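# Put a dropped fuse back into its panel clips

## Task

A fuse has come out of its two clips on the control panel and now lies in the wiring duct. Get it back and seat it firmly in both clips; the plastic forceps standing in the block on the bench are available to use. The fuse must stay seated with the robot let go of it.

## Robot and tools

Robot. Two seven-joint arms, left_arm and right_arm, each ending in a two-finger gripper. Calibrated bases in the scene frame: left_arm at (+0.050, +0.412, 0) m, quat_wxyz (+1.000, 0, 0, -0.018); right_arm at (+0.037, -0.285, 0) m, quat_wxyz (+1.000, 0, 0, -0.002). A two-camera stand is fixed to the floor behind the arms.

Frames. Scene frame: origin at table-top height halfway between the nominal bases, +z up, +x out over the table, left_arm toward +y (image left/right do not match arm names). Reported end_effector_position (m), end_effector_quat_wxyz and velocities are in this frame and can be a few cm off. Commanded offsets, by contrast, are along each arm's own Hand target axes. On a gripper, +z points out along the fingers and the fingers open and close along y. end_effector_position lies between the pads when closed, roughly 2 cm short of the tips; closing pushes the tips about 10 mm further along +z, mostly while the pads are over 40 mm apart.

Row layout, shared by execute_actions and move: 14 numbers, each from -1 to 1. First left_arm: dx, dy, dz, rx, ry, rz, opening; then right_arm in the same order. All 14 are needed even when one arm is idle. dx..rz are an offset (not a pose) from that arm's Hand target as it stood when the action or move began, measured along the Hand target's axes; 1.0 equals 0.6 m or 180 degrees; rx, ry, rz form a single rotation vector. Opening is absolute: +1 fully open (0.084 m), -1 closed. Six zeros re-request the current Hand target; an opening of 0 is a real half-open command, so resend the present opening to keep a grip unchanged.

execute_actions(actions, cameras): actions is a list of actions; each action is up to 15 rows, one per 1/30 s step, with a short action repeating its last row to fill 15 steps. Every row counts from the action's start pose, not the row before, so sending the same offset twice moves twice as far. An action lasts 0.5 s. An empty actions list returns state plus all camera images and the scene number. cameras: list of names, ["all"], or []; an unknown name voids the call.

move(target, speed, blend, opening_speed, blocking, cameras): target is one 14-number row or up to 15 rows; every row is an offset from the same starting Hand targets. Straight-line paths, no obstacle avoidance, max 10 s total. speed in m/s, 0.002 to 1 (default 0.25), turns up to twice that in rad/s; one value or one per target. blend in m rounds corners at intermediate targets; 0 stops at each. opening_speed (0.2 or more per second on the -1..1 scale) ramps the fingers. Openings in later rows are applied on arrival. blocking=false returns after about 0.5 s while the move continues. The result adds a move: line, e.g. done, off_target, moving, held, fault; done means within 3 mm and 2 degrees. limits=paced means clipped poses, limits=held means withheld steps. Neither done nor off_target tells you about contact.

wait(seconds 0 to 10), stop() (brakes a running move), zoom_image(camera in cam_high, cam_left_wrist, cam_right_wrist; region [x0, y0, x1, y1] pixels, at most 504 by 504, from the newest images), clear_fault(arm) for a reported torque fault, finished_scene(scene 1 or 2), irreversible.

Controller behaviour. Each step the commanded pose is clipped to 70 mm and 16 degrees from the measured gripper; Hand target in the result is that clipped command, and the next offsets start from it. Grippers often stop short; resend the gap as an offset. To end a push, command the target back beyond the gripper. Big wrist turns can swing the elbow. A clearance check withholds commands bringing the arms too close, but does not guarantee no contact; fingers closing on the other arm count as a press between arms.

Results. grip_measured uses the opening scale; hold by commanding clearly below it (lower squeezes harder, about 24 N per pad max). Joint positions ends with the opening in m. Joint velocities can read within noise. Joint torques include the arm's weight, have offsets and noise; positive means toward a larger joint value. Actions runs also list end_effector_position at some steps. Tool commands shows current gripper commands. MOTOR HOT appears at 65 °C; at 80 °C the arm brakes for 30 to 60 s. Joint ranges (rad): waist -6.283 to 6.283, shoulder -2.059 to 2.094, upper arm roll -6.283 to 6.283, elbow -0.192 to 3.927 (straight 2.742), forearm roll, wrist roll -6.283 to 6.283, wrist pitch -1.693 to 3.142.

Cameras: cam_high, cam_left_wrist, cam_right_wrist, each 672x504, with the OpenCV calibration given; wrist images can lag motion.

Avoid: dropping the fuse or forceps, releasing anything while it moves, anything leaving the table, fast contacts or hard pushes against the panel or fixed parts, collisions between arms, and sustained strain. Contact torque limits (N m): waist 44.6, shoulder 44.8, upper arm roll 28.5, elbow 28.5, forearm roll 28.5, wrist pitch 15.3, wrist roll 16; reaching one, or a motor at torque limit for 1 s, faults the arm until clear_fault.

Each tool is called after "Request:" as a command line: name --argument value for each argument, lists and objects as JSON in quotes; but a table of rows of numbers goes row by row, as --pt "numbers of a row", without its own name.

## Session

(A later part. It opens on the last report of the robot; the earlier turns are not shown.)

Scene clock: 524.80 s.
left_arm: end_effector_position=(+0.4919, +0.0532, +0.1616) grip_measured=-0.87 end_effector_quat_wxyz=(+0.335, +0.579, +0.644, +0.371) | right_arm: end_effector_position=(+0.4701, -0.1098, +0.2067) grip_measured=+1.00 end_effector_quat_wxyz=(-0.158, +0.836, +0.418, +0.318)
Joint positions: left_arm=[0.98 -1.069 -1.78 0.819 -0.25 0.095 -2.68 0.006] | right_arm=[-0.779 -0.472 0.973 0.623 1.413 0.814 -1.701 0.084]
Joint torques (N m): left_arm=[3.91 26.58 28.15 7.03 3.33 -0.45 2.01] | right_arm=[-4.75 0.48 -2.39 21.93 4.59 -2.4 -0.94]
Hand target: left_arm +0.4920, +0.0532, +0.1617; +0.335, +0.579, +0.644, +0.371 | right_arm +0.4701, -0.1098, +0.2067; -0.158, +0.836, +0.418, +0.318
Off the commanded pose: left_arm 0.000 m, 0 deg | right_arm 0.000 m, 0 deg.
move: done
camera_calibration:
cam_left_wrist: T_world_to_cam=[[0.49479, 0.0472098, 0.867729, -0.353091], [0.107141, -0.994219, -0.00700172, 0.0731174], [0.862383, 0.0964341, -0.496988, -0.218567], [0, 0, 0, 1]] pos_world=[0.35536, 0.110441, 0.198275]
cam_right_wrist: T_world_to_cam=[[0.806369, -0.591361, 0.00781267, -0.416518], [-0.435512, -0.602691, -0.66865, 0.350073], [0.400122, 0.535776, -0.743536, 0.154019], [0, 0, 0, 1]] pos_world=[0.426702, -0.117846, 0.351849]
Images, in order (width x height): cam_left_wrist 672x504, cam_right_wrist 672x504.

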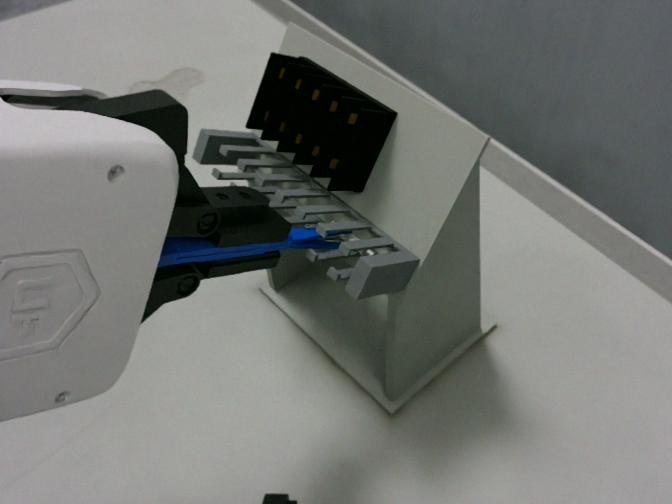

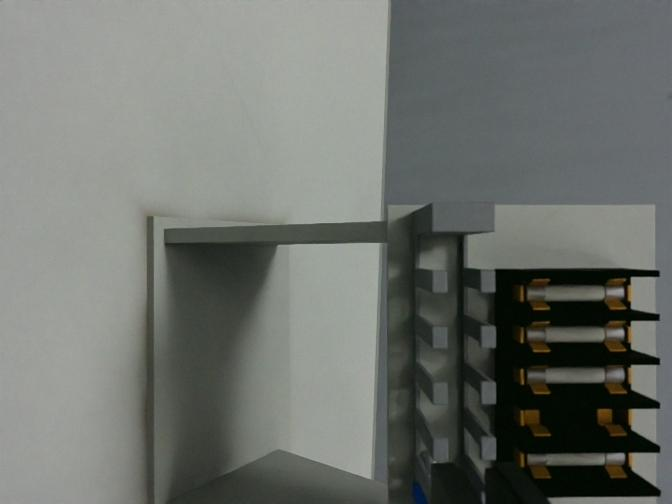

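Request:
move --target '[0,0.006,0,0,0,0,-1, 0,0,0,0,0,0,1]' --speed 0.02 --cameras '["cam_left_wrist","cam_right_wrist"]'

Request:
zoom_image --camera "cam_left_wrist" --region '[300, 210, 400, 280]'

Request:
zoom_image --camera "cam_right_wrist" --region '[380, 430, 470, 504]'

Scene clock: 533.57 s.
left_arm: end_effector_position=(+0.4938, +0.0534, +0.1647) grip_measured=-0.87 end_effector_quat_wxyz=(+0.335, +0.579, +0.644, +0.371) | right_arm: end_effector_position=(+0.4701, -0.1098, +0.2067) grip_measured=+1.00 end_effector_quat_wxyz=(-0.158, +0.836, +0.418, +0.318)
Joint positions: left_arm=[0.983 -1.064 -1.774 0.822 -0.247 0.097 -2.675 0.006] | right_arm=[-0.779 -0.472 0.973 0.623 1.413 0.814 -1.701 0.084]
Joint torques (N m): left_arm=[3.35 26.11 27.3 7.11 3.26 -0.34 1.98] | right_arm=[-4.61 0.19 -2.37 21.75 4.6 -2.21 -1.11]
Hand target: left_arm +0.4938, +0.0534, +0.1648; +0.335, +0.579, +0.644, +0.371 | right_arm +0.4701, -0.1098, +0.2067; -0.158, +0.836, +0.418, +0.318
Off the commanded pose: left_arm 0.000 m, 0 deg | right_arm 0.000 m, 0 deg.
move: done
camera_calibration:
cam_left_wrist: T_world_to_cam=[[0.494781, 0.0472588, 0.867732, -0.356771], [0.107252, -0.994207, -0.00700809, 0.0731062], [0.862374, 0.0965332, -0.496984, -0.218556], [0, 0, 0, 1]] pos_world=[0.35716, 0.110641, 0.201475]
cam_right_wrist: T_world_to_cam=[[0.806369, -0.591361, 0.00781267, -0.416518], [-0.435512, -0.602691, -0.66865, 0.350073], [0.400122, 0.535776, -0.743536, 0.154019], [0, 0, 0, 1]] pos_world=[0.426702, -0.117846, 0.351849]
Images, in order (width x height): cam_left_wrist 672x504, cam_right_wrist 672x504.

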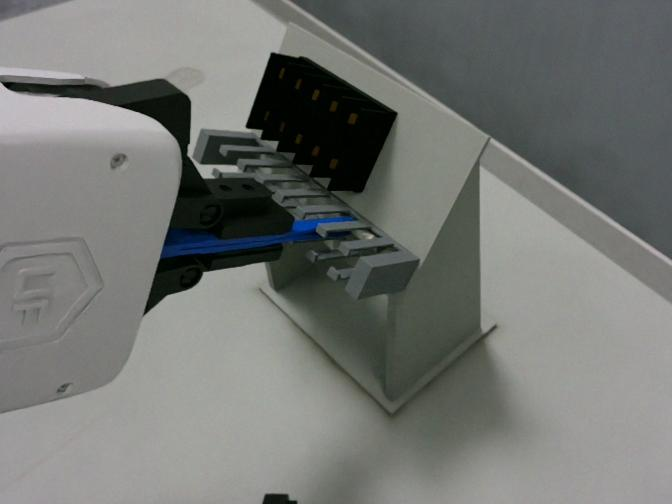

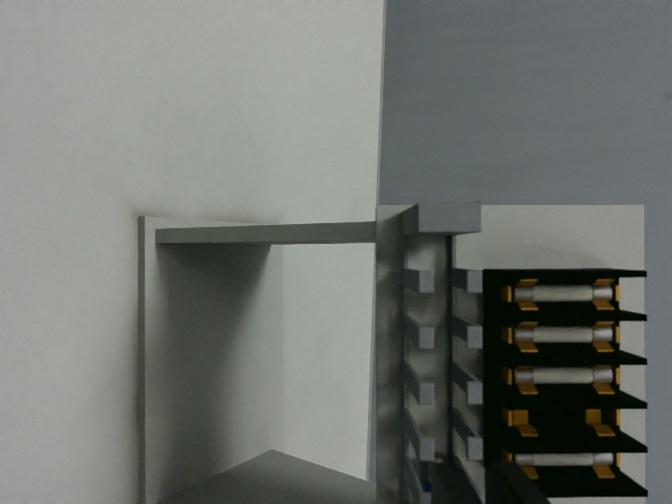

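Scaled by 5.040 from the camera's 672x504 image, which has a finer 960x720 frame.

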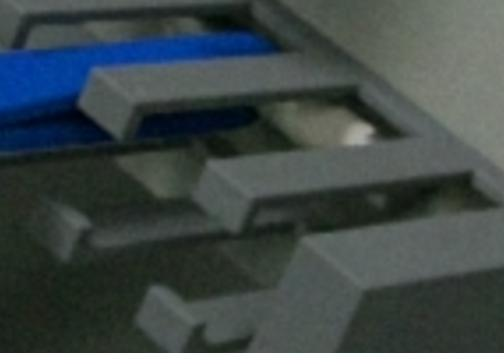

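Scaled by 5.600 from the camera's 672x504 image, which has a finer 960x720 frame.

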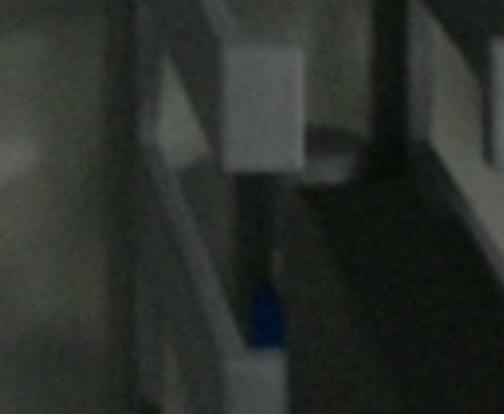

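Request:
move --pt "0 -0.0015 0 0 0 0 -1 0 0 0 0 0 0 1" --pt "0 -0.0015 -0.045 0 0 0 -1 0 0 0 0 0 0 1" --speed 0.04 --cameras '["cam_left_wrist","cam_right_wrist"]'

Request:
zoom_image --camera "cam_left_wrist" --region '[280, 190, 400, 280]'

Request:
zoom_image --camera "cam_right_wrist" --region '[380, 400, 500, 504]'

Scene clock: 550.00 s.
left_arm: end_effector_position=(+0.4701, +0.0510, +0.1775) grip_measured=-0.87 end_effector_quat_wxyz=(+0.335, +0.579, +0.644, +0.371) | right_arm: end_effector_position=(+0.4701, -0.1098, +0.2067) grip_measured=+1.00 end_effector_quat_wxyz=(-0.158, +0.836, +0.418, +0.318)
Joint positions: left_arm=[0.876 -1.061 -1.717 0.783 -0.249 0.152 -2.679 0.006] | right_arm=[-0.779 -0.472 0.973 0.623 1.413 0.814 -1.701 0.084]
Joint torques (N m): left_arm=[-5.12 24.29 26.99 2.28 -6.05 -0.34 -1.68] | right_arm=[-4.29 0.29 -2.29 21.76 4.37 -2.33 -1.03]
Hand target: left_arm +0.4700, +0.0509, +0.1775; +0.335, +0.579, +0.644, +0.371 | right_arm +0.4701, -0.1098, +0.2067; -0.158, +0.836, +0.418, +0.318
Off the commanded pose: left_arm 0.000 m, 0 deg | right_arm 0.000 m, 0 deg.
move: done
camera_calibration:
cam_left_wrist: T_world_to_cam=[[0.49479, 0.0472098, 0.867729, -0.355944], [0.107141, -0.994219, -0.00700172, 0.0732884], [0.862383, 0.0964341, -0.496988, -0.191557], [0, 0, 0, 1]] pos_world=[0.33346, 0.108141, 0.214175]
cam_right_wrist: T_world_to_cam=[[0.806369, -0.591361, 0.00781267, -0.416518], [-0.435512, -0.602691, -0.66865, 0.350073], [0.400122, 0.535776, -0.743536, 0.154019], [0, 0, 0, 1]] pos_world=[0.426702, -0.117846, 0.351849]
Images, in order (width x height): cam_left_wrist 672x504, cam_right_wrist 672x504.

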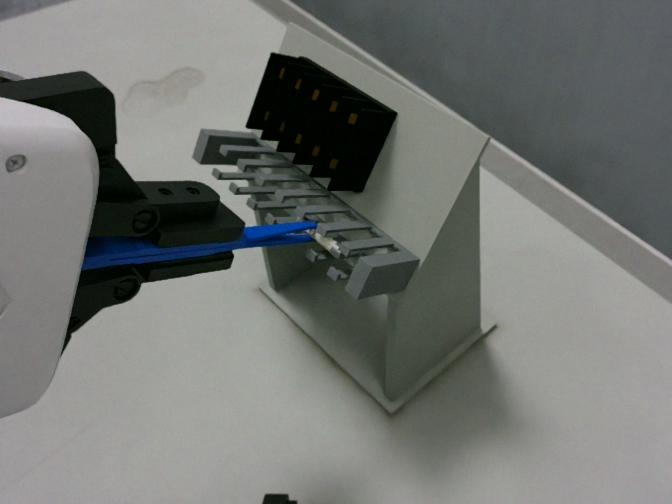

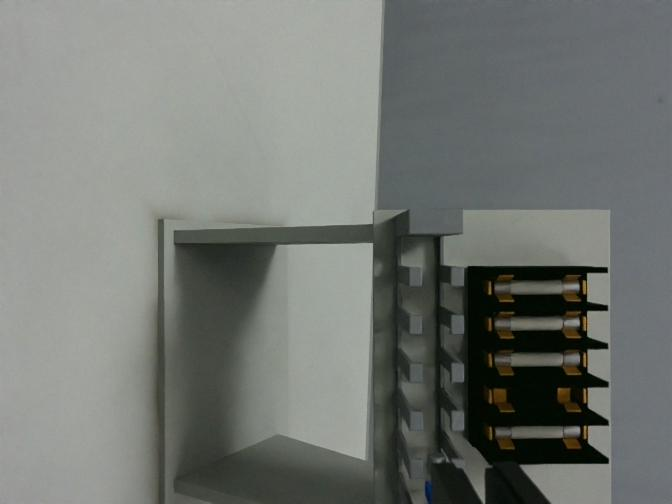

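Scaled by 4.200 from the camera's 672x504 image, which has a finer 960x720 frame.

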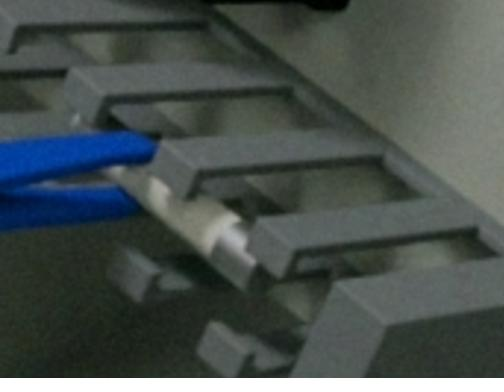

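Scaled by 4.200 from the camera's 672x504 image, which has a finer 960x720 frame.

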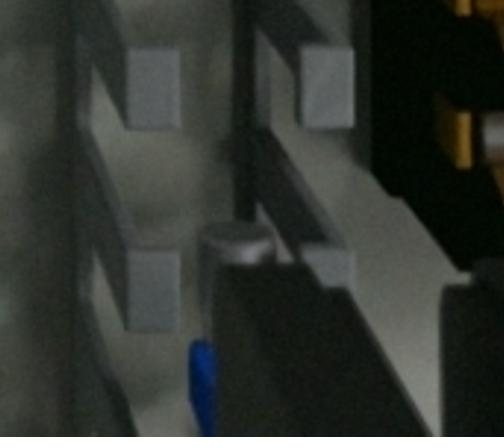

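Request:
move --target '[0,0,-0.083,0,0,0,-1, 0,0,0,0,0,0,1]' --speed 0.08 --cameras '["all"]'

Request:
zoom_image --camera "cam_left_wrist" --region '[180, 180, 300, 280]'

Request:
zoom_image --camera "cam_right_wrist" --region '[380, 400, 500, 504]'

Scene clock: 557.13 s.
left_arm: end_effector_position=(+0.4272, +0.0465, +0.2024) grip_measured=-0.87 end_effector_quat_wxyz=(+0.335, +0.579, +0.644, +0.371) | right_arm: end_effector_position=(+0.4701, -0.1098, +0.2067) grip_measured=+1.00 end_effector_quat_wxyz=(-0.158, +0.836, +0.418, +0.318)
Joint positions: left_arm=[0.685 -1.069 -1.609 0.732 -0.248 0.27 -2.686 0.006] | right_arm=[-0.779 -0.472 0.973 0.623 1.413 0.814 -1.701 0.084]
Joint torques (N m): left_arm=[-4.13 11.22 26.98 2.63 3.85 -0.2 -1.72] | right_arm=[-3.96 0.26 -2.65 21.37 4.44 -2.2 -1.02]
Hand target: left_arm +0.4271, +0.0465, +0.2024; +0.335, +0.579, +0.644, +0.371 | right_arm +0.4701, -0.1098, +0.2067; -0.158, +0.836, +0.418, +0.318
Off the commanded pose: left_arm 0.000 m, 0 deg | right_arm 0.000 m, 0 deg.
move: done
camera_calibration:
cam_left_wrist: T_world_to_cam=[[0.49479, 0.0472098, 0.867729, -0.356116], [0.107141, -0.994219, -0.00700172, 0.0736845], [0.862383, 0.0964341, -0.496988, -0.141761], [0, 0, 0, 1]] pos_world=[0.29056, 0.103741, 0.239075]
cam_right_wrist: T_world_to_cam=[[0.806369, -0.591361, 0.00781267, -0.416518], [-0.435512, -0.602691, -0.66865, 0.350073], [0.400122, 0.535776, -0.743536, 0.154019], [0, 0, 0, 1]] pos_world=[0.426702, -0.117846, 0.351849]

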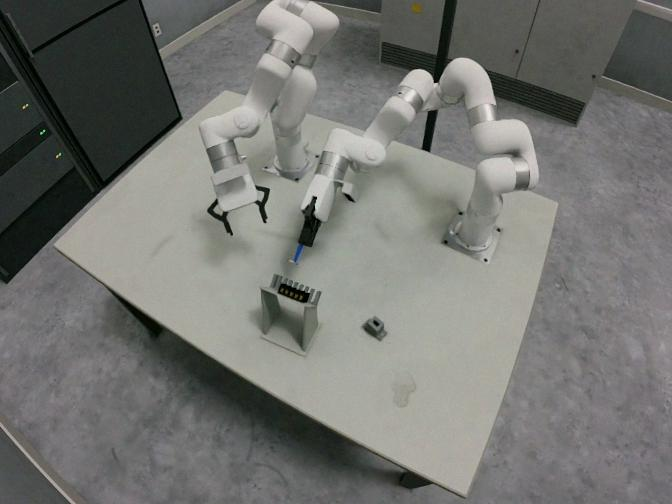

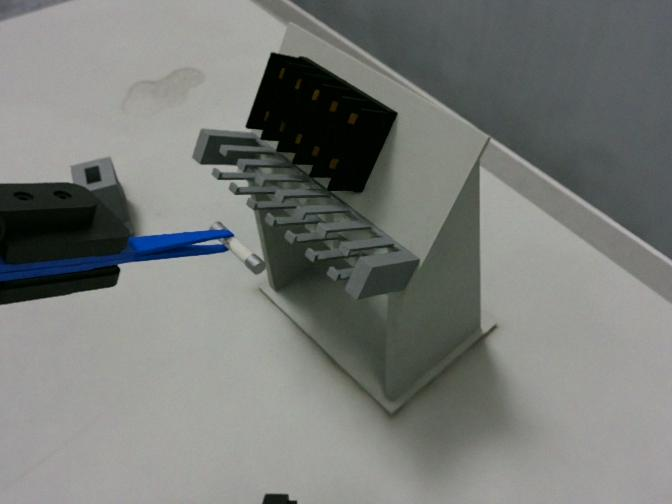

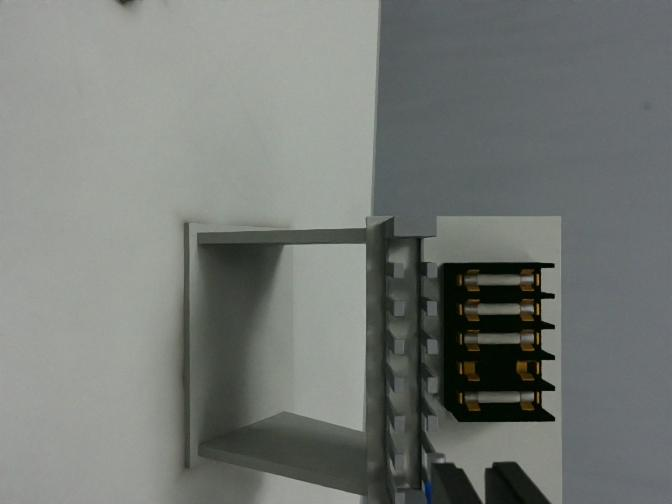

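Scaled by 4.200 from the camera's 672x504 image, which has a finer 960x720 frame.

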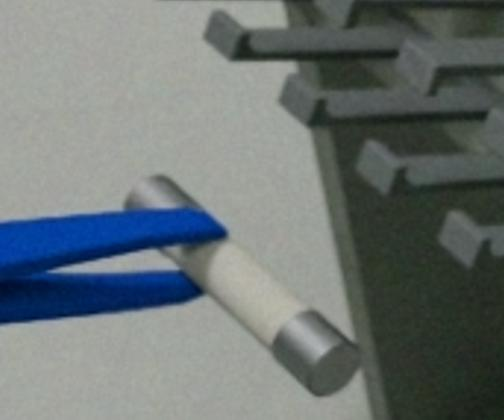

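Scaled by 4.200 from the camera's 672x504 image, which has a finer 960x720 frame.

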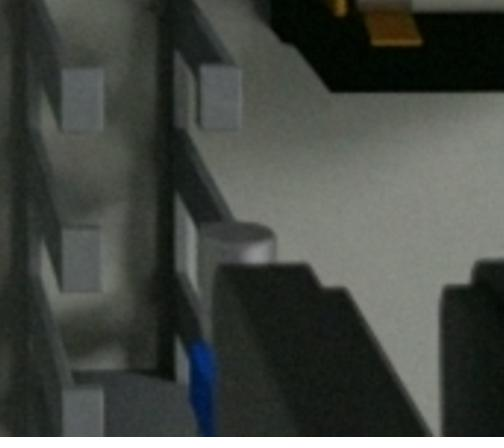

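Request:
move --pt "0.0233 0.0838 0 0 0 0.5 -1 0 0 0 0 0 0 1" --pt "0.0233 0.0838 0.0417 0 0 0.5 -1 0 0 0 0 0 0 1" --speed '[0.3,0.1]' --blend '[0.005,0]' --cameras '["all"]'

Request:
zoom_image --camera "cam_right_wrist" --region '[230, 240, 480, 504]'

Request:
zoom_image --camera "cam_left_wrist" --region '[180, 30, 380, 200]'

Scene clock: 598.97 s.
left_arm: end_effector_position=(+0.4722, +0.0653, +0.2334) grip_measured=-0.87 end_effector_quat_wxyz=(-0.025, +0.865, +0.045, +0.499) | right_arm: end_effector_position=(+0.4701, -0.1098, +0.2067) grip_measured=+1.00 end_effector_quat_wxyz=(-0.158, +0.836, +0.418, +0.318)
Joint positions: left_arm=[0.791 -0.769 -1.509 0.783 0.492 0.245 -1.544 0.006] | right_arm=[-0.779 -0.472 0.973 0.623 1.413 0.814 -1.701 0.084]
Joint torques (N m): left_arm=[3.76 7.71 13.21 10.61 3.46 -1.8 -1.74] | right_arm=[-4.12 0.25 -2.59 21.45 4.61 -2.1 -1.02]
Hand target: left_arm +0.4723, +0.0653, +0.2334; -0.025, +0.865, +0.045, +0.499 | right_arm +0.4701, -0.1098, +0.2067; -0.158, +0.836, +0.418, +0.318
Off the commanded pose: left_arm 0.000 m, 0 deg | right_arm 0.000 m, 0 deg.
move: done
camera_calibration:
cam_left_wrist: T_world_to_cam=[[0.0977441, -0.99521, -0.00161958, 0.0522546], [-0.491487, -0.0468559, -0.869624, 0.509897], [0.865382, 0.0857966, -0.493713, -0.168487], [0, 0, 0, 1]] pos_world=[0.391306, 0.0903516, 0.360319]
cam_right_wrist: T_world_to_cam=[[0.806369, -0.591361, 0.00781267, -0.416518], [-0.435512, -0.602691, -0.66865, 0.350073], [0.400122, 0.535776, -0.743536, 0.154019], [0, 0, 0, 1]] pos_world=[0.426702, -0.117846, 0.351849]

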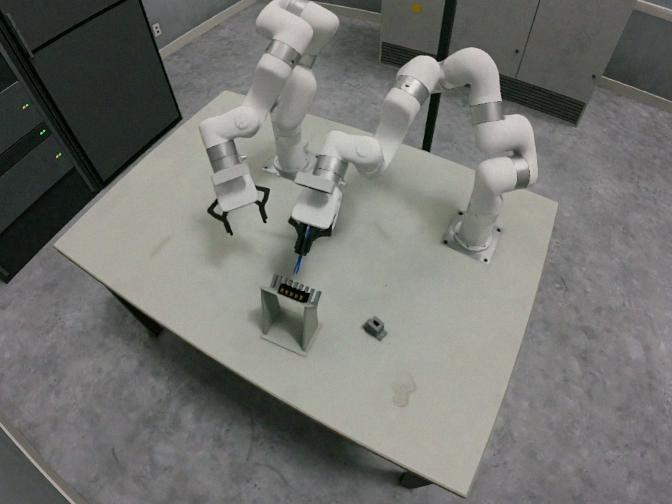

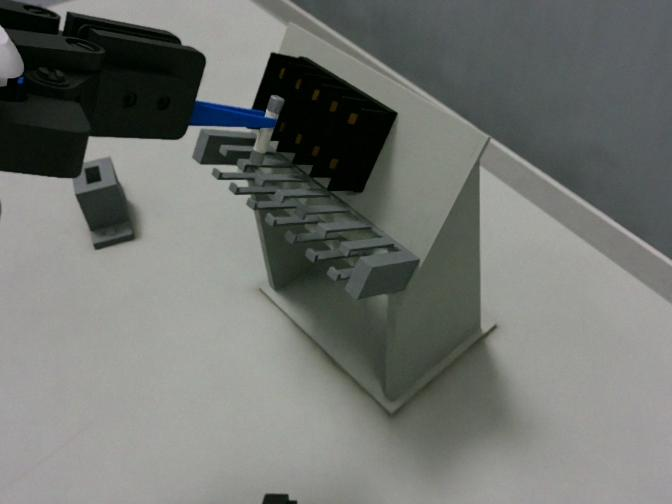

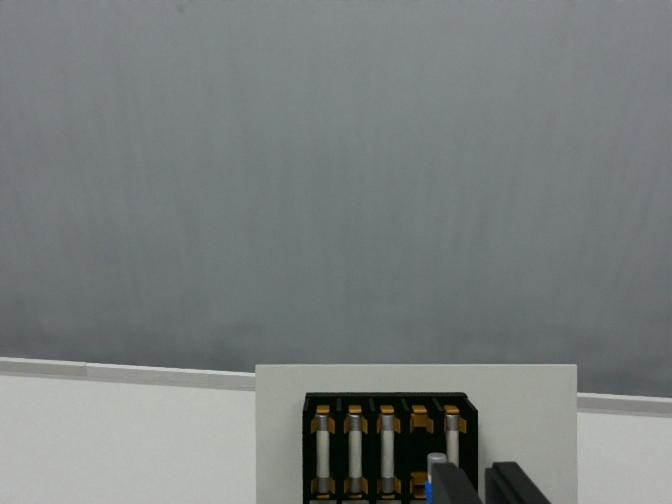

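Scaled by 1.909 from the camera's 672x504 image, which has a finer 960x720 frame.

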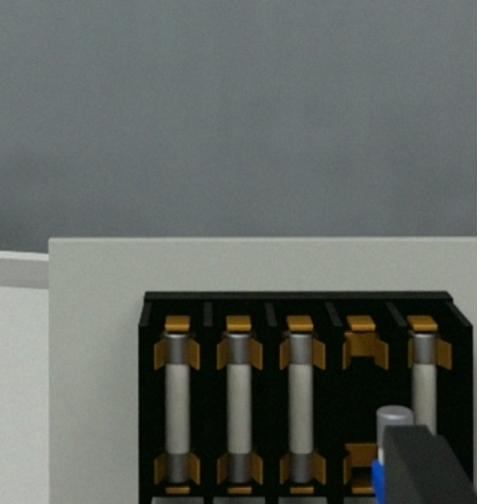

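Scaled by 2.520 from the camera's 672x504 image, which has a finer 960x720 frame.

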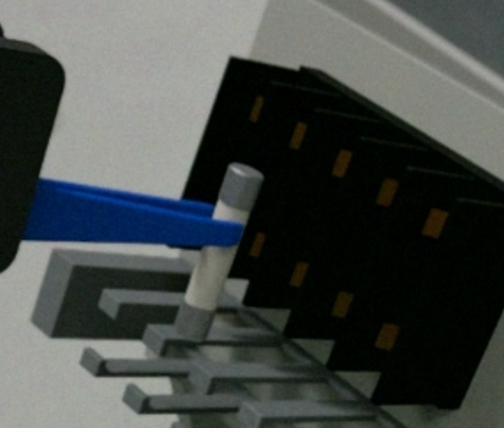

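Request:
move --pt "0.005 0.0003 0 0 0 0 -1 0 0 0 0 0 0 1" --pt "0.005 0.0003 0.048 0 0 0 -1 0 0 0 0 0 0 1" --speed 0.08 --cameras '["cam_left_wrist","cam_right_wrist"]'

Request:
zoom_image --camera "cam_right_wrist" --region '[340, 340, 520, 504]'

Request:
zoom_image --camera "cam_left_wrist" --region '[220, 30, 380, 190]'

Scene clock: 617.17 s.
left_arm: end_effector_position=(+0.4986, +0.0679, +0.2216) grip_measured=-0.87 end_effector_quat_wxyz=(-0.025, +0.865, +0.045, +0.499) | right_arm: end_effector_position=(+0.4701, -0.1098, +0.2067) grip_measured=+1.00 end_effector_quat_wxyz=(-0.158, +0.836, +0.418, +0.318)
Joint positions: left_arm=[0.929 -0.785 -1.585 0.823 0.501 0.181 -1.551 0.006] | right_arm=[-0.779 -0.472 0.973 0.623 1.413 0.814 -1.701 0.084]
Joint torques (N m): left_arm=[3.51 10.23 13.87 10.39 1.51 -1.93 -1.78] | right_arm=[-3.69 -0.17 -2.81 21.16 4.69 -2.08 -0.95]
Hand target: left_arm +0.4986, +0.0679, +0.2216; -0.025, +0.865, +0.045, +0.499 | right_arm +0.4701, -0.1098, +0.2067; -0.158, +0.836, +0.418, +0.318
Off the commanded pose: left_arm 0.000 m, 0 deg | right_arm 0.000 m, 0 deg.
move: done
camera_calibration:
cam_left_wrist: T_world_to_cam=[[0.0977441, -0.99521, -0.00161958, 0.052143], [-0.491487, -0.0468559, -0.869624, 0.512728], [0.865382, 0.0857966, -0.493713, -0.197373], [0, 0, 0, 1]] pos_world=[0.417706, 0.0928516, 0.348519]
cam_right_wrist: T_world_to_cam=[[0.806369, -0.591361, 0.00781267, -0.416518], [-0.435512, -0.602691, -0.66865, 0.350073], [0.400122, 0.535776, -0.743536, 0.154019], [0, 0, 0, 1]] pos_world=[0.426702, -0.117846, 0.351849]
Images, in order (width x height): cam_left_wrist 672x504, cam_right_wrist 672x504.

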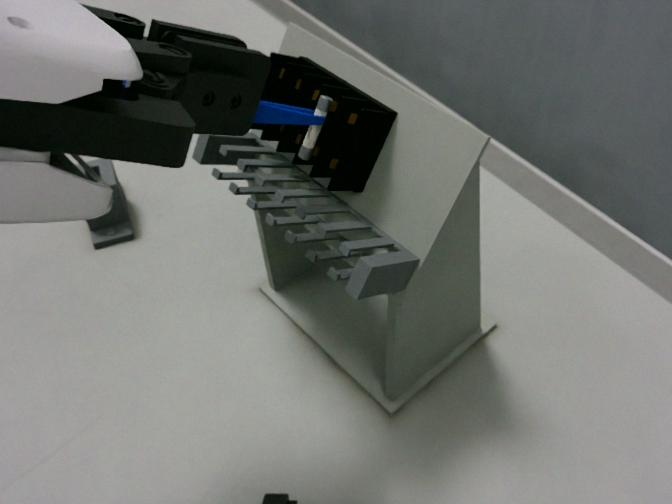

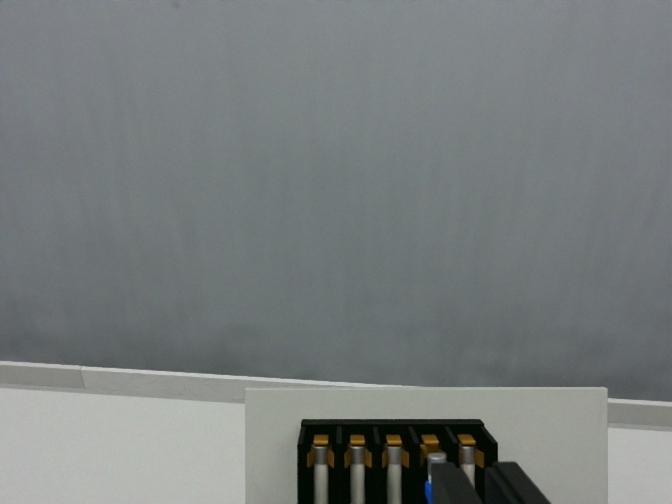

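Scaled by 2.800 from the camera's 672x504 image, which has a finer 960x720 frame.

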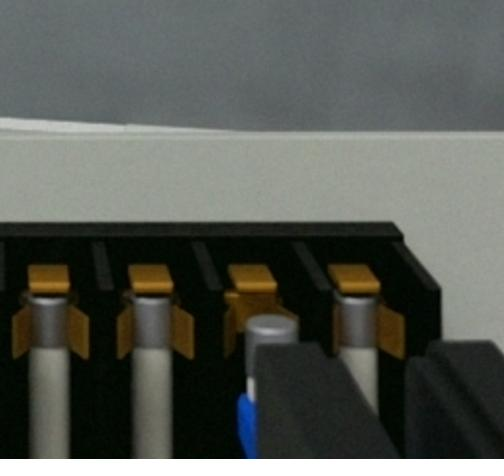

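Scaled by 3.150 from the camera's 672x504 image, which has a finer 960x720 frame.

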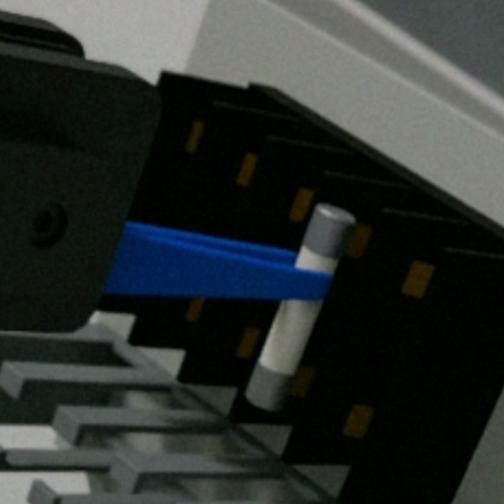

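Request:
move --target '[0,-0.0005,0.012,0,0,0,-1, 0,0,0,0,0,0,1]' --speed 0.04 --cameras '["cam_left_wrist","cam_right_wrist"]'

Request:
zoom_image --camera "cam_right_wrist" --region '[340, 340, 520, 504]'

Request:
zoom_image --camera "cam_left_wrist" --region '[220, 30, 380, 190]'

Scene clock: 635.27 s.
left_arm: end_effector_position=(+0.5047, +0.0688, +0.2180) grip_measured=-0.87 end_effector_quat_wxyz=(-0.025, +0.865, +0.045, +0.499) | right_arm: end_effector_position=(+0.4701, -0.1098, +0.2067) grip_measured=+1.00 end_effector_quat_wxyz=(-0.158, +0.836, +0.418, +0.318)
Joint positions: left_arm=[0.962 -0.792 -1.604 0.831 0.502 0.165 -1.553 0.006] | right_arm=[-0.779 -0.472 0.973 0.623 1.413 0.814 -1.701 0.084]
Joint torques (N m): left_arm=[3.66 10.34 14.17 10.27 2.84 -1.77 -1.67] | right_arm=[-3.14 -0.12 -2.34 21.31 4.31 -2.18 -0.98]
Hand target: left_arm +0.5047, +0.0688, +0.2180; -0.025, +0.865, +0.045, +0.499 | right_arm +0.4701, -0.1098, +0.2067; -0.158, +0.836, +0.418, +0.318
Off the commanded pose: left_arm 0.000 m, 0 deg | right_arm 0.000 m, 0 deg.
move: done
camera_calibration:
cam_left_wrist: T_world_to_cam=[[0.0977945, -0.995205, -0.00153384, 0.0524851], [-0.491477, -0.046955, -0.869624, 0.512648], [0.865382, 0.0857983, -0.493713, -0.204515], [0, 0, 0, 1]] pos_world=[0.423806, 0.0938519, 0.344919]
cam_right_wrist: T_world_to_cam=[[0.806369, -0.591361, 0.00781267, -0.416518], [-0.435512, -0.602691, -0.66865, 0.350073], [0.400122, 0.535776, -0.743536, 0.154019], [0, 0, 0, 1]] pos_world=[0.426702, -0.117846, 0.351849]
Images, in order (width x height): cam_left_wrist 672x504, cam_right_wrist 672x504.

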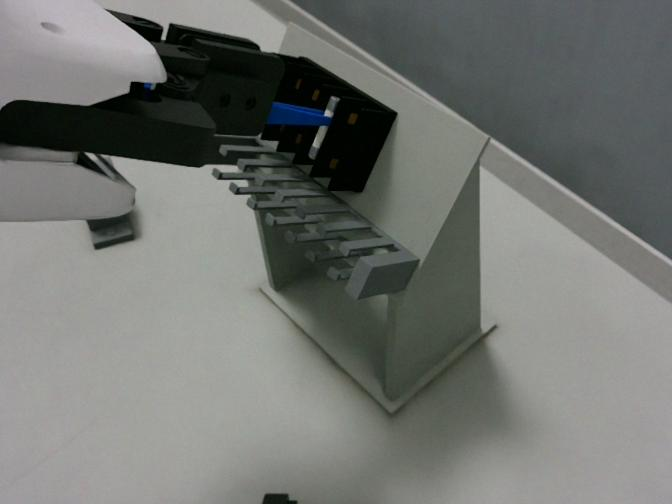

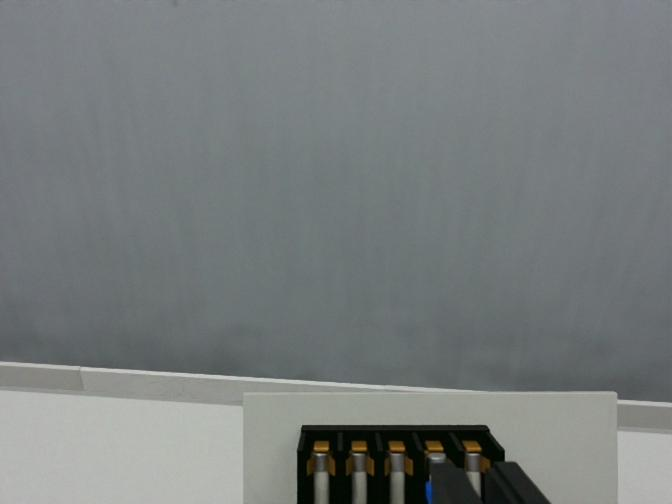

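Scaled by 2.800 from the camera's 672x504 image, which has a finer 960x720 frame.

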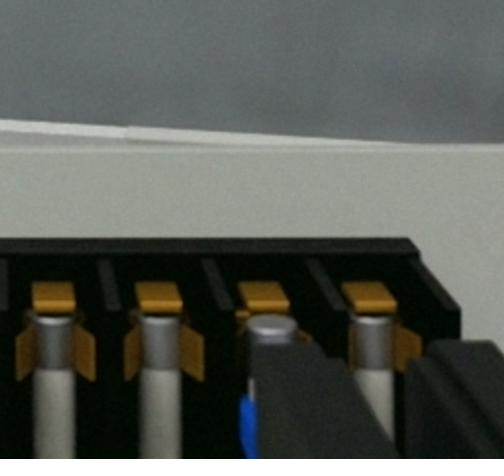

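Scaled by 3.150 from the camera's 672x504 image, which has a finer 960x720 frame.

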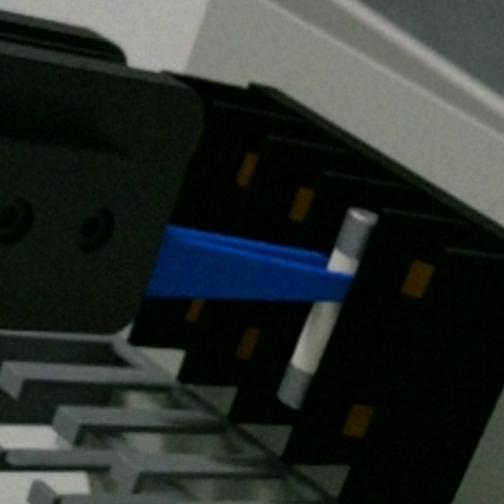

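Request:
move --pt "-0.0012 0 0 0 0 0 -1 0 0 0 0 0 0 1" --pt "-0.0012 0 0.0025 0 0 0 -1 0 0 0 0 0 0 1" --speed 0.02

Scene clock: 651.83 s.
left_arm: end_effector_position=(+0.5057, +0.0689, +0.2166) grip_measured=-0.87 end_effector_quat_wxyz=(-0.025, +0.865, +0.045, +0.499) | right_arm: end_effector_position=(+0.4701, -0.1098, +0.2067) grip_measured=+1.00 end_effector_quat_wxyz=(-0.158, +0.836, +0.418, +0.318)
Joint positions: left_arm=[0.968 -0.795 -1.609 0.833 0.502 0.161 -1.555 0.006] | right_arm=[-0.779 -0.472 0.973 0.623 1.413 0.814 -1.701 0.084]
Joint torques (N m): left_arm=[4.02 10.69 14.2 10.39 -2.15 -1.94 -1.77] | right_arm=[-3 -0.29 -2.54 21.22 4.53 -2.17 -0.76]
Hand target: left_arm +0.5057, +0.0689, +0.2166; -0.025, +0.865, +0.045, +0.499 | right_arm +0.4701, -0.1098, +0.2067; -0.158, +0.836, +0.418, +0.318
Off the commanded pose: left_arm 0.000 m, 0 deg | right_arm 0.000 m, 0 deg.
move: done

Request:
move --target '[0,0,0.004,0,0,0,-1, 0,0,0,0,0,0,1]' --speed 0.02 --cameras '["cam_left_wrist","cam_right_wrist"]'

Request:
zoom_image --camera "cam_right_wrist" --region '[400, 400, 520, 504]'

Request:
zoom_image --camera "cam_left_wrist" --region '[260, 70, 380, 190]'

Scene clock: 658.40 s.
left_arm: end_effector_position=(+0.5077, +0.0691, +0.2154) grip_measured=-0.87 end_effector_quat_wxyz=(-0.025, +0.865, +0.045, +0.499) | right_arm: end_effector_position=(+0.4701, -0.1098, +0.2067) grip_measured=+1.00 end_effector_quat_wxyz=(-0.158, +0.836, +0.418, +0.318)
Joint positions: left_arm=[0.979 -0.797 -1.615 0.836 0.502 0.155 -1.556 0.006] | right_arm=[-0.779 -0.472 0.973 0.623 1.413 0.814 -1.701 0.084]
Joint torques (N m): left_arm=[3.63 10.89 14.35 10.25 0 -1.72 -1.84] | right_arm=[-3.04 0.28 -2.66 21.23 4.48 -1.99 -0.91]
Hand target: left_arm +0.5077, +0.0691, +0.2154; -0.025, +0.865, +0.045, +0.499 | right_arm +0.4701, -0.1098, +0.2067; -0.158, +0.836, +0.418, +0.318
Off the commanded pose: left_arm 0.000 m, 0 deg | right_arm 0.000 m, 0 deg.
move: done
camera_calibration:
cam_left_wrist: T_world_to_cam=[[0.0977945, -0.995205, -0.00153384, 0.0524863], [-0.491477, -0.046955, -0.869624, 0.511875], [0.865382, 0.0857983, -0.493713, -0.208421], [0, 0, 0, 1]] pos_world=[0.426806, 0.0941519, 0.342319]
cam_right_wrist: T_world_to_cam=[[0.806369, -0.591361, 0.00781267, -0.416518], [-0.435512, -0.602691, -0.66865, 0.350073], [0.400122, 0.535776, -0.743536, 0.154019], [0, 0, 0, 1]] pos_world=[0.426702, -0.117846, 0.351849]
Images, in order (width x height): cam_left_wrist 672x504, cam_right_wrist 672x504.

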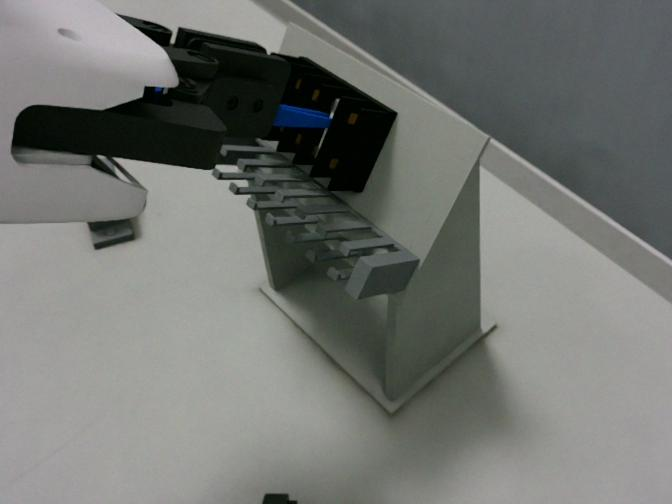

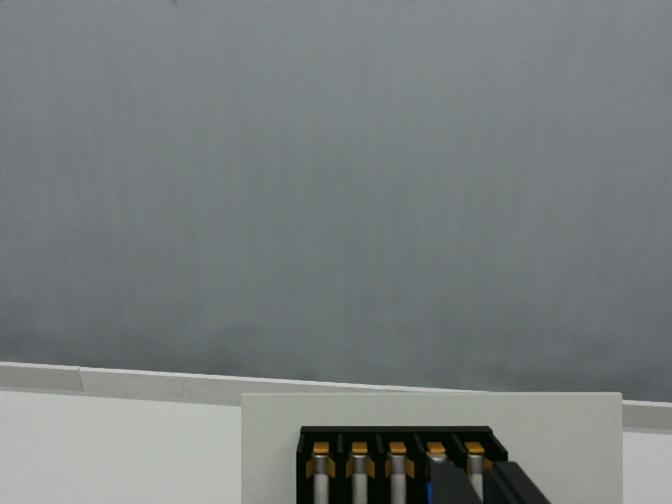

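Scaled by 4.200 from the camera's 672x504 image, which has a finer 960x720 frame.

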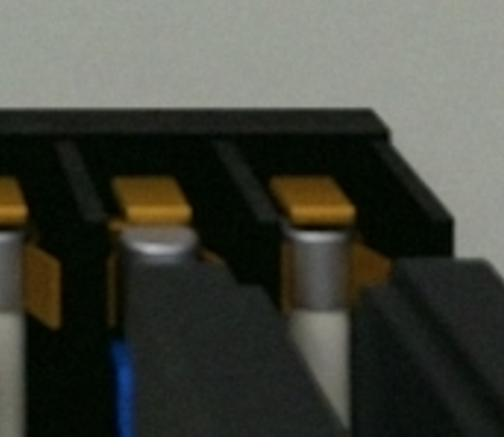

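Scaled by 4.200 from the camera's 672x504 image, which has a finer 960x720 frame.

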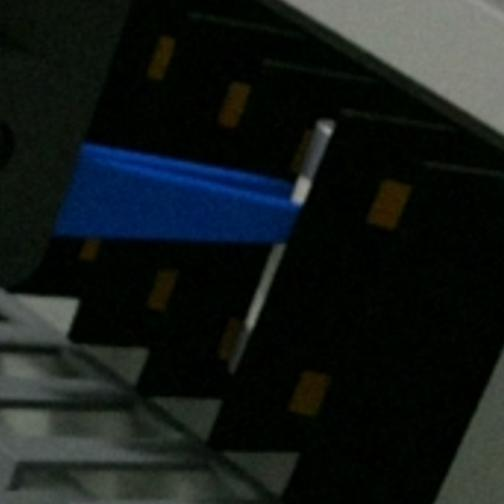

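Request:
move --pt "-0.0015 0.0013 0 0 0 0 -1 0 0 0 0 0 0 1" --pt "-0.0015 0.0013 0.005 0 0 0 -1 0 0 0 0 0 0 1" --speed 0.02 --cameras '["cam_left_wrist","cam_right_wrist"]'

Request:
zoom_image --camera "cam_right_wrist" --region '[400, 400, 520, 504]'

Request:
zoom_image --camera "cam_left_wrist" --region '[260, 70, 380, 190]'

Scene clock: 720.80 s.
left_arm: end_effector_position=(+0.5099, +0.0686, +0.2132) grip_measured=-0.87 end_effector_quat_wxyz=(-0.025, +0.865, +0.045, +0.499) | right_arm: end_effector_position=(+0.4701, -0.1098, +0.2067) grip_measured=+1.00 end_effector_quat_wxyz=(-0.158, +0.836, +0.418, +0.318)
Joint positions: left_arm=[0.994 -0.802 -1.626 0.842 0.501 0.15 -1.559 0.006] | right_arm=[-0.779 -0.472 0.973 0.623 1.413 0.814 -1.701 0.084]
Joint torques (N m): left_arm=[3.79 11.55 14.37 10.11 -3.58 -1.77 -1.66] | right_arm=[-3.26 0.43 -2.83 21.34 4.56 -1.9 -1.15]
Hand target: left_arm +0.5100, +0.0686, +0.2131; -0.025, +0.865, +0.045, +0.499 | right_arm +0.4701, -0.1098, +0.2067; -0.158, +0.836, +0.418, +0.318
Off the commanded pose: left_arm 0.000 m, 0 deg | right_arm 0.000 m, 0 deg.
move: done
camera_calibration:
cam_left_wrist: T_world_to_cam=[[0.0977945, -0.995205, -0.00153384, 0.0516705], [-0.491477, -0.046955, -0.869624, 0.510928], [0.865382, 0.0857983, -0.493713, -0.211409], [0, 0, 0, 1]] pos_world=[0.429006, 0.0935519, 0.340019]
cam_right_wrist: T_world_to_cam=[[0.806369, -0.591361, 0.00781267, -0.416518], [-0.435512, -0.602691, -0.66865, 0.350073], [0.400122, 0.535776, -0.743536, 0.154019], [0, 0, 0, 1]] pos_world=[0.426702, -0.117846, 0.351849]
Images, in order (width x height): cam_left_wrist 672x504, cam_right_wrist 672x504.

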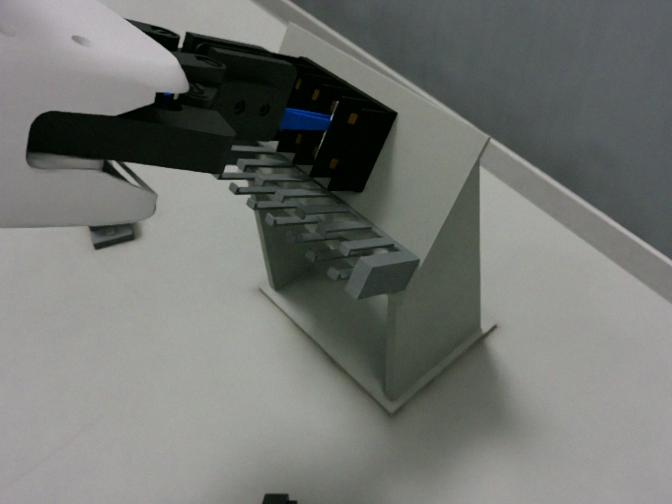

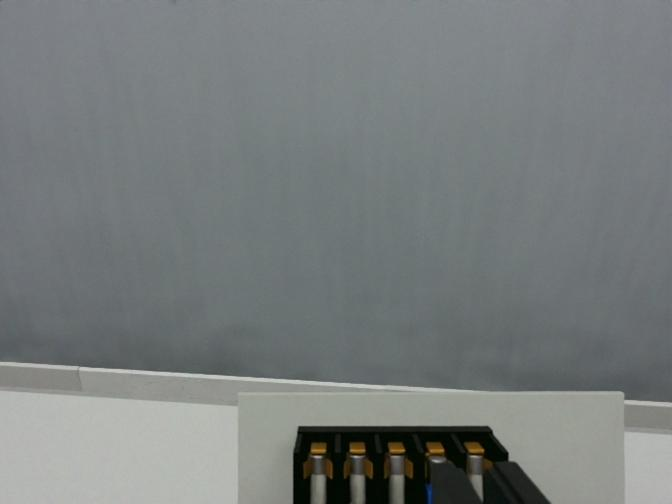

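Scaled by 4.200 from the camera's 672x504 image, which has a finer 960x720 frame.

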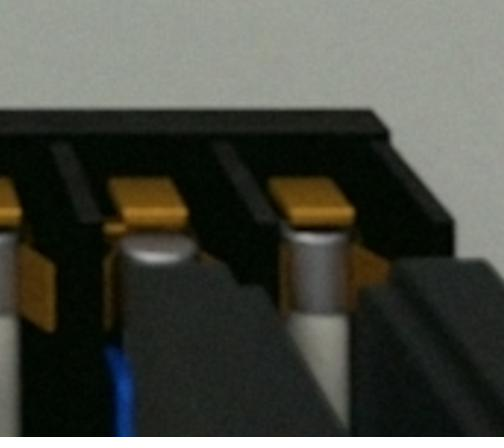

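Scaled by 4.200 from the camera's 672x504 image, which has a finer 960x720 frame.

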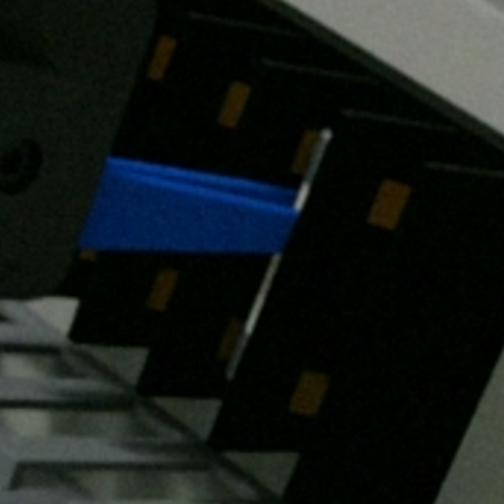

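Request:
move --target '[0,0,0.0035,0,0,0,-1, 0,0,0,0,0,0,1]' --speed 0.02 --cameras '["cam_left_wrist","cam_right_wrist"]'

Request:
zoom_image --camera "cam_right_wrist" --region '[400, 400, 520, 504]'

Request:
zoom_image --camera "cam_left_wrist" --region '[260, 70, 380, 190]'

Scene clock: 728.90 s.
left_arm: end_effector_position=(+0.5118, +0.0687, +0.2121) grip_measured=-0.87 end_effector_quat_wxyz=(-0.025, +0.865, +0.045, +0.499) | right_arm: end_effector_position=(+0.4701, -0.1098, +0.2067) grip_measured=+1.00 end_effector_quat_wxyz=(-0.158, +0.836, +0.418, +0.318)
Joint positions: left_arm=[1.003 -0.804 -1.631 0.845 0.501 0.146 -1.559 0.006] | right_arm=[-0.779 -0.472 0.973 0.623 1.413 0.814 -1.701 0.084]
Joint torques (N m): left_arm=[3.41 11.24 13.9 10.33 -0.87 -1.82 -1.73] | right_arm=[-3.37 0.21 -2.76 21.08 4.39 -2.2 -0.94]
Hand target: left_arm +0.5118, +0.0687, +0.2121; -0.025, +0.865, +0.045, +0.499 | right_arm +0.4701, -0.1098, +0.2067; -0.158, +0.836, +0.418, +0.318
Off the commanded pose: left_arm 0.000 m, 0 deg | right_arm 0.000 m, 0 deg.
move: done
camera_calibration:
cam_left_wrist: T_world_to_cam=[[0.0977945, -0.995205, -0.00153384, 0.051692], [-0.491477, -0.046955, -0.869624, 0.510952], [0.865382, 0.0857983, -0.493713, -0.213477], [0, 0, 0, 1]] pos_world=[0.430806, 0.0937519, 0.339019]
cam_right_wrist: T_world_to_cam=[[0.806369, -0.591361, 0.00781267, -0.416518], [-0.435512, -0.602691, -0.66865, 0.350073], [0.400122, 0.535776, -0.743536, 0.154019], [0, 0, 0, 1]] pos_world=[0.426702, -0.117846, 0.351849]
Images, in order (width x height): cam_left_wrist 672x504, cam_right_wrist 672x504.

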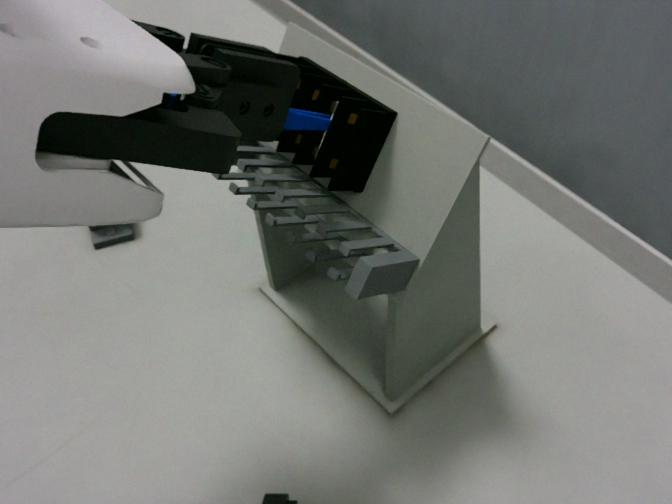

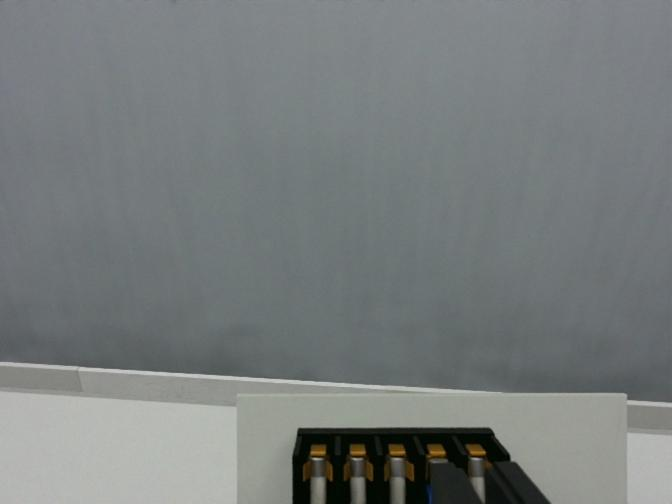

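Scaled by 4.200 from the camera's 672x504 image, which has a finer 960x720 frame.

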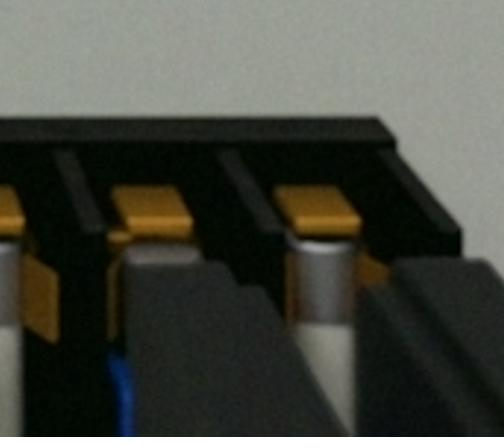

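Scaled by 4.200 from the camera's 672x504 image, which has a finer 960x720 frame.

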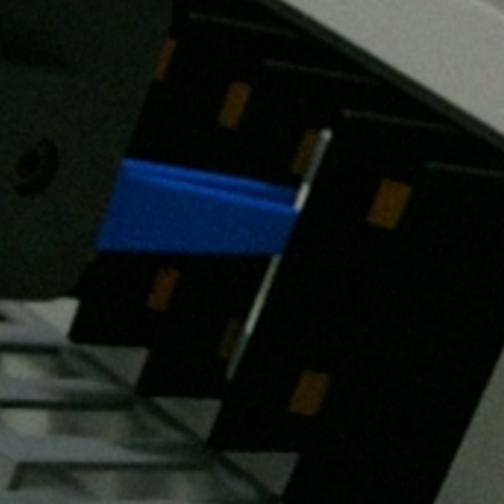

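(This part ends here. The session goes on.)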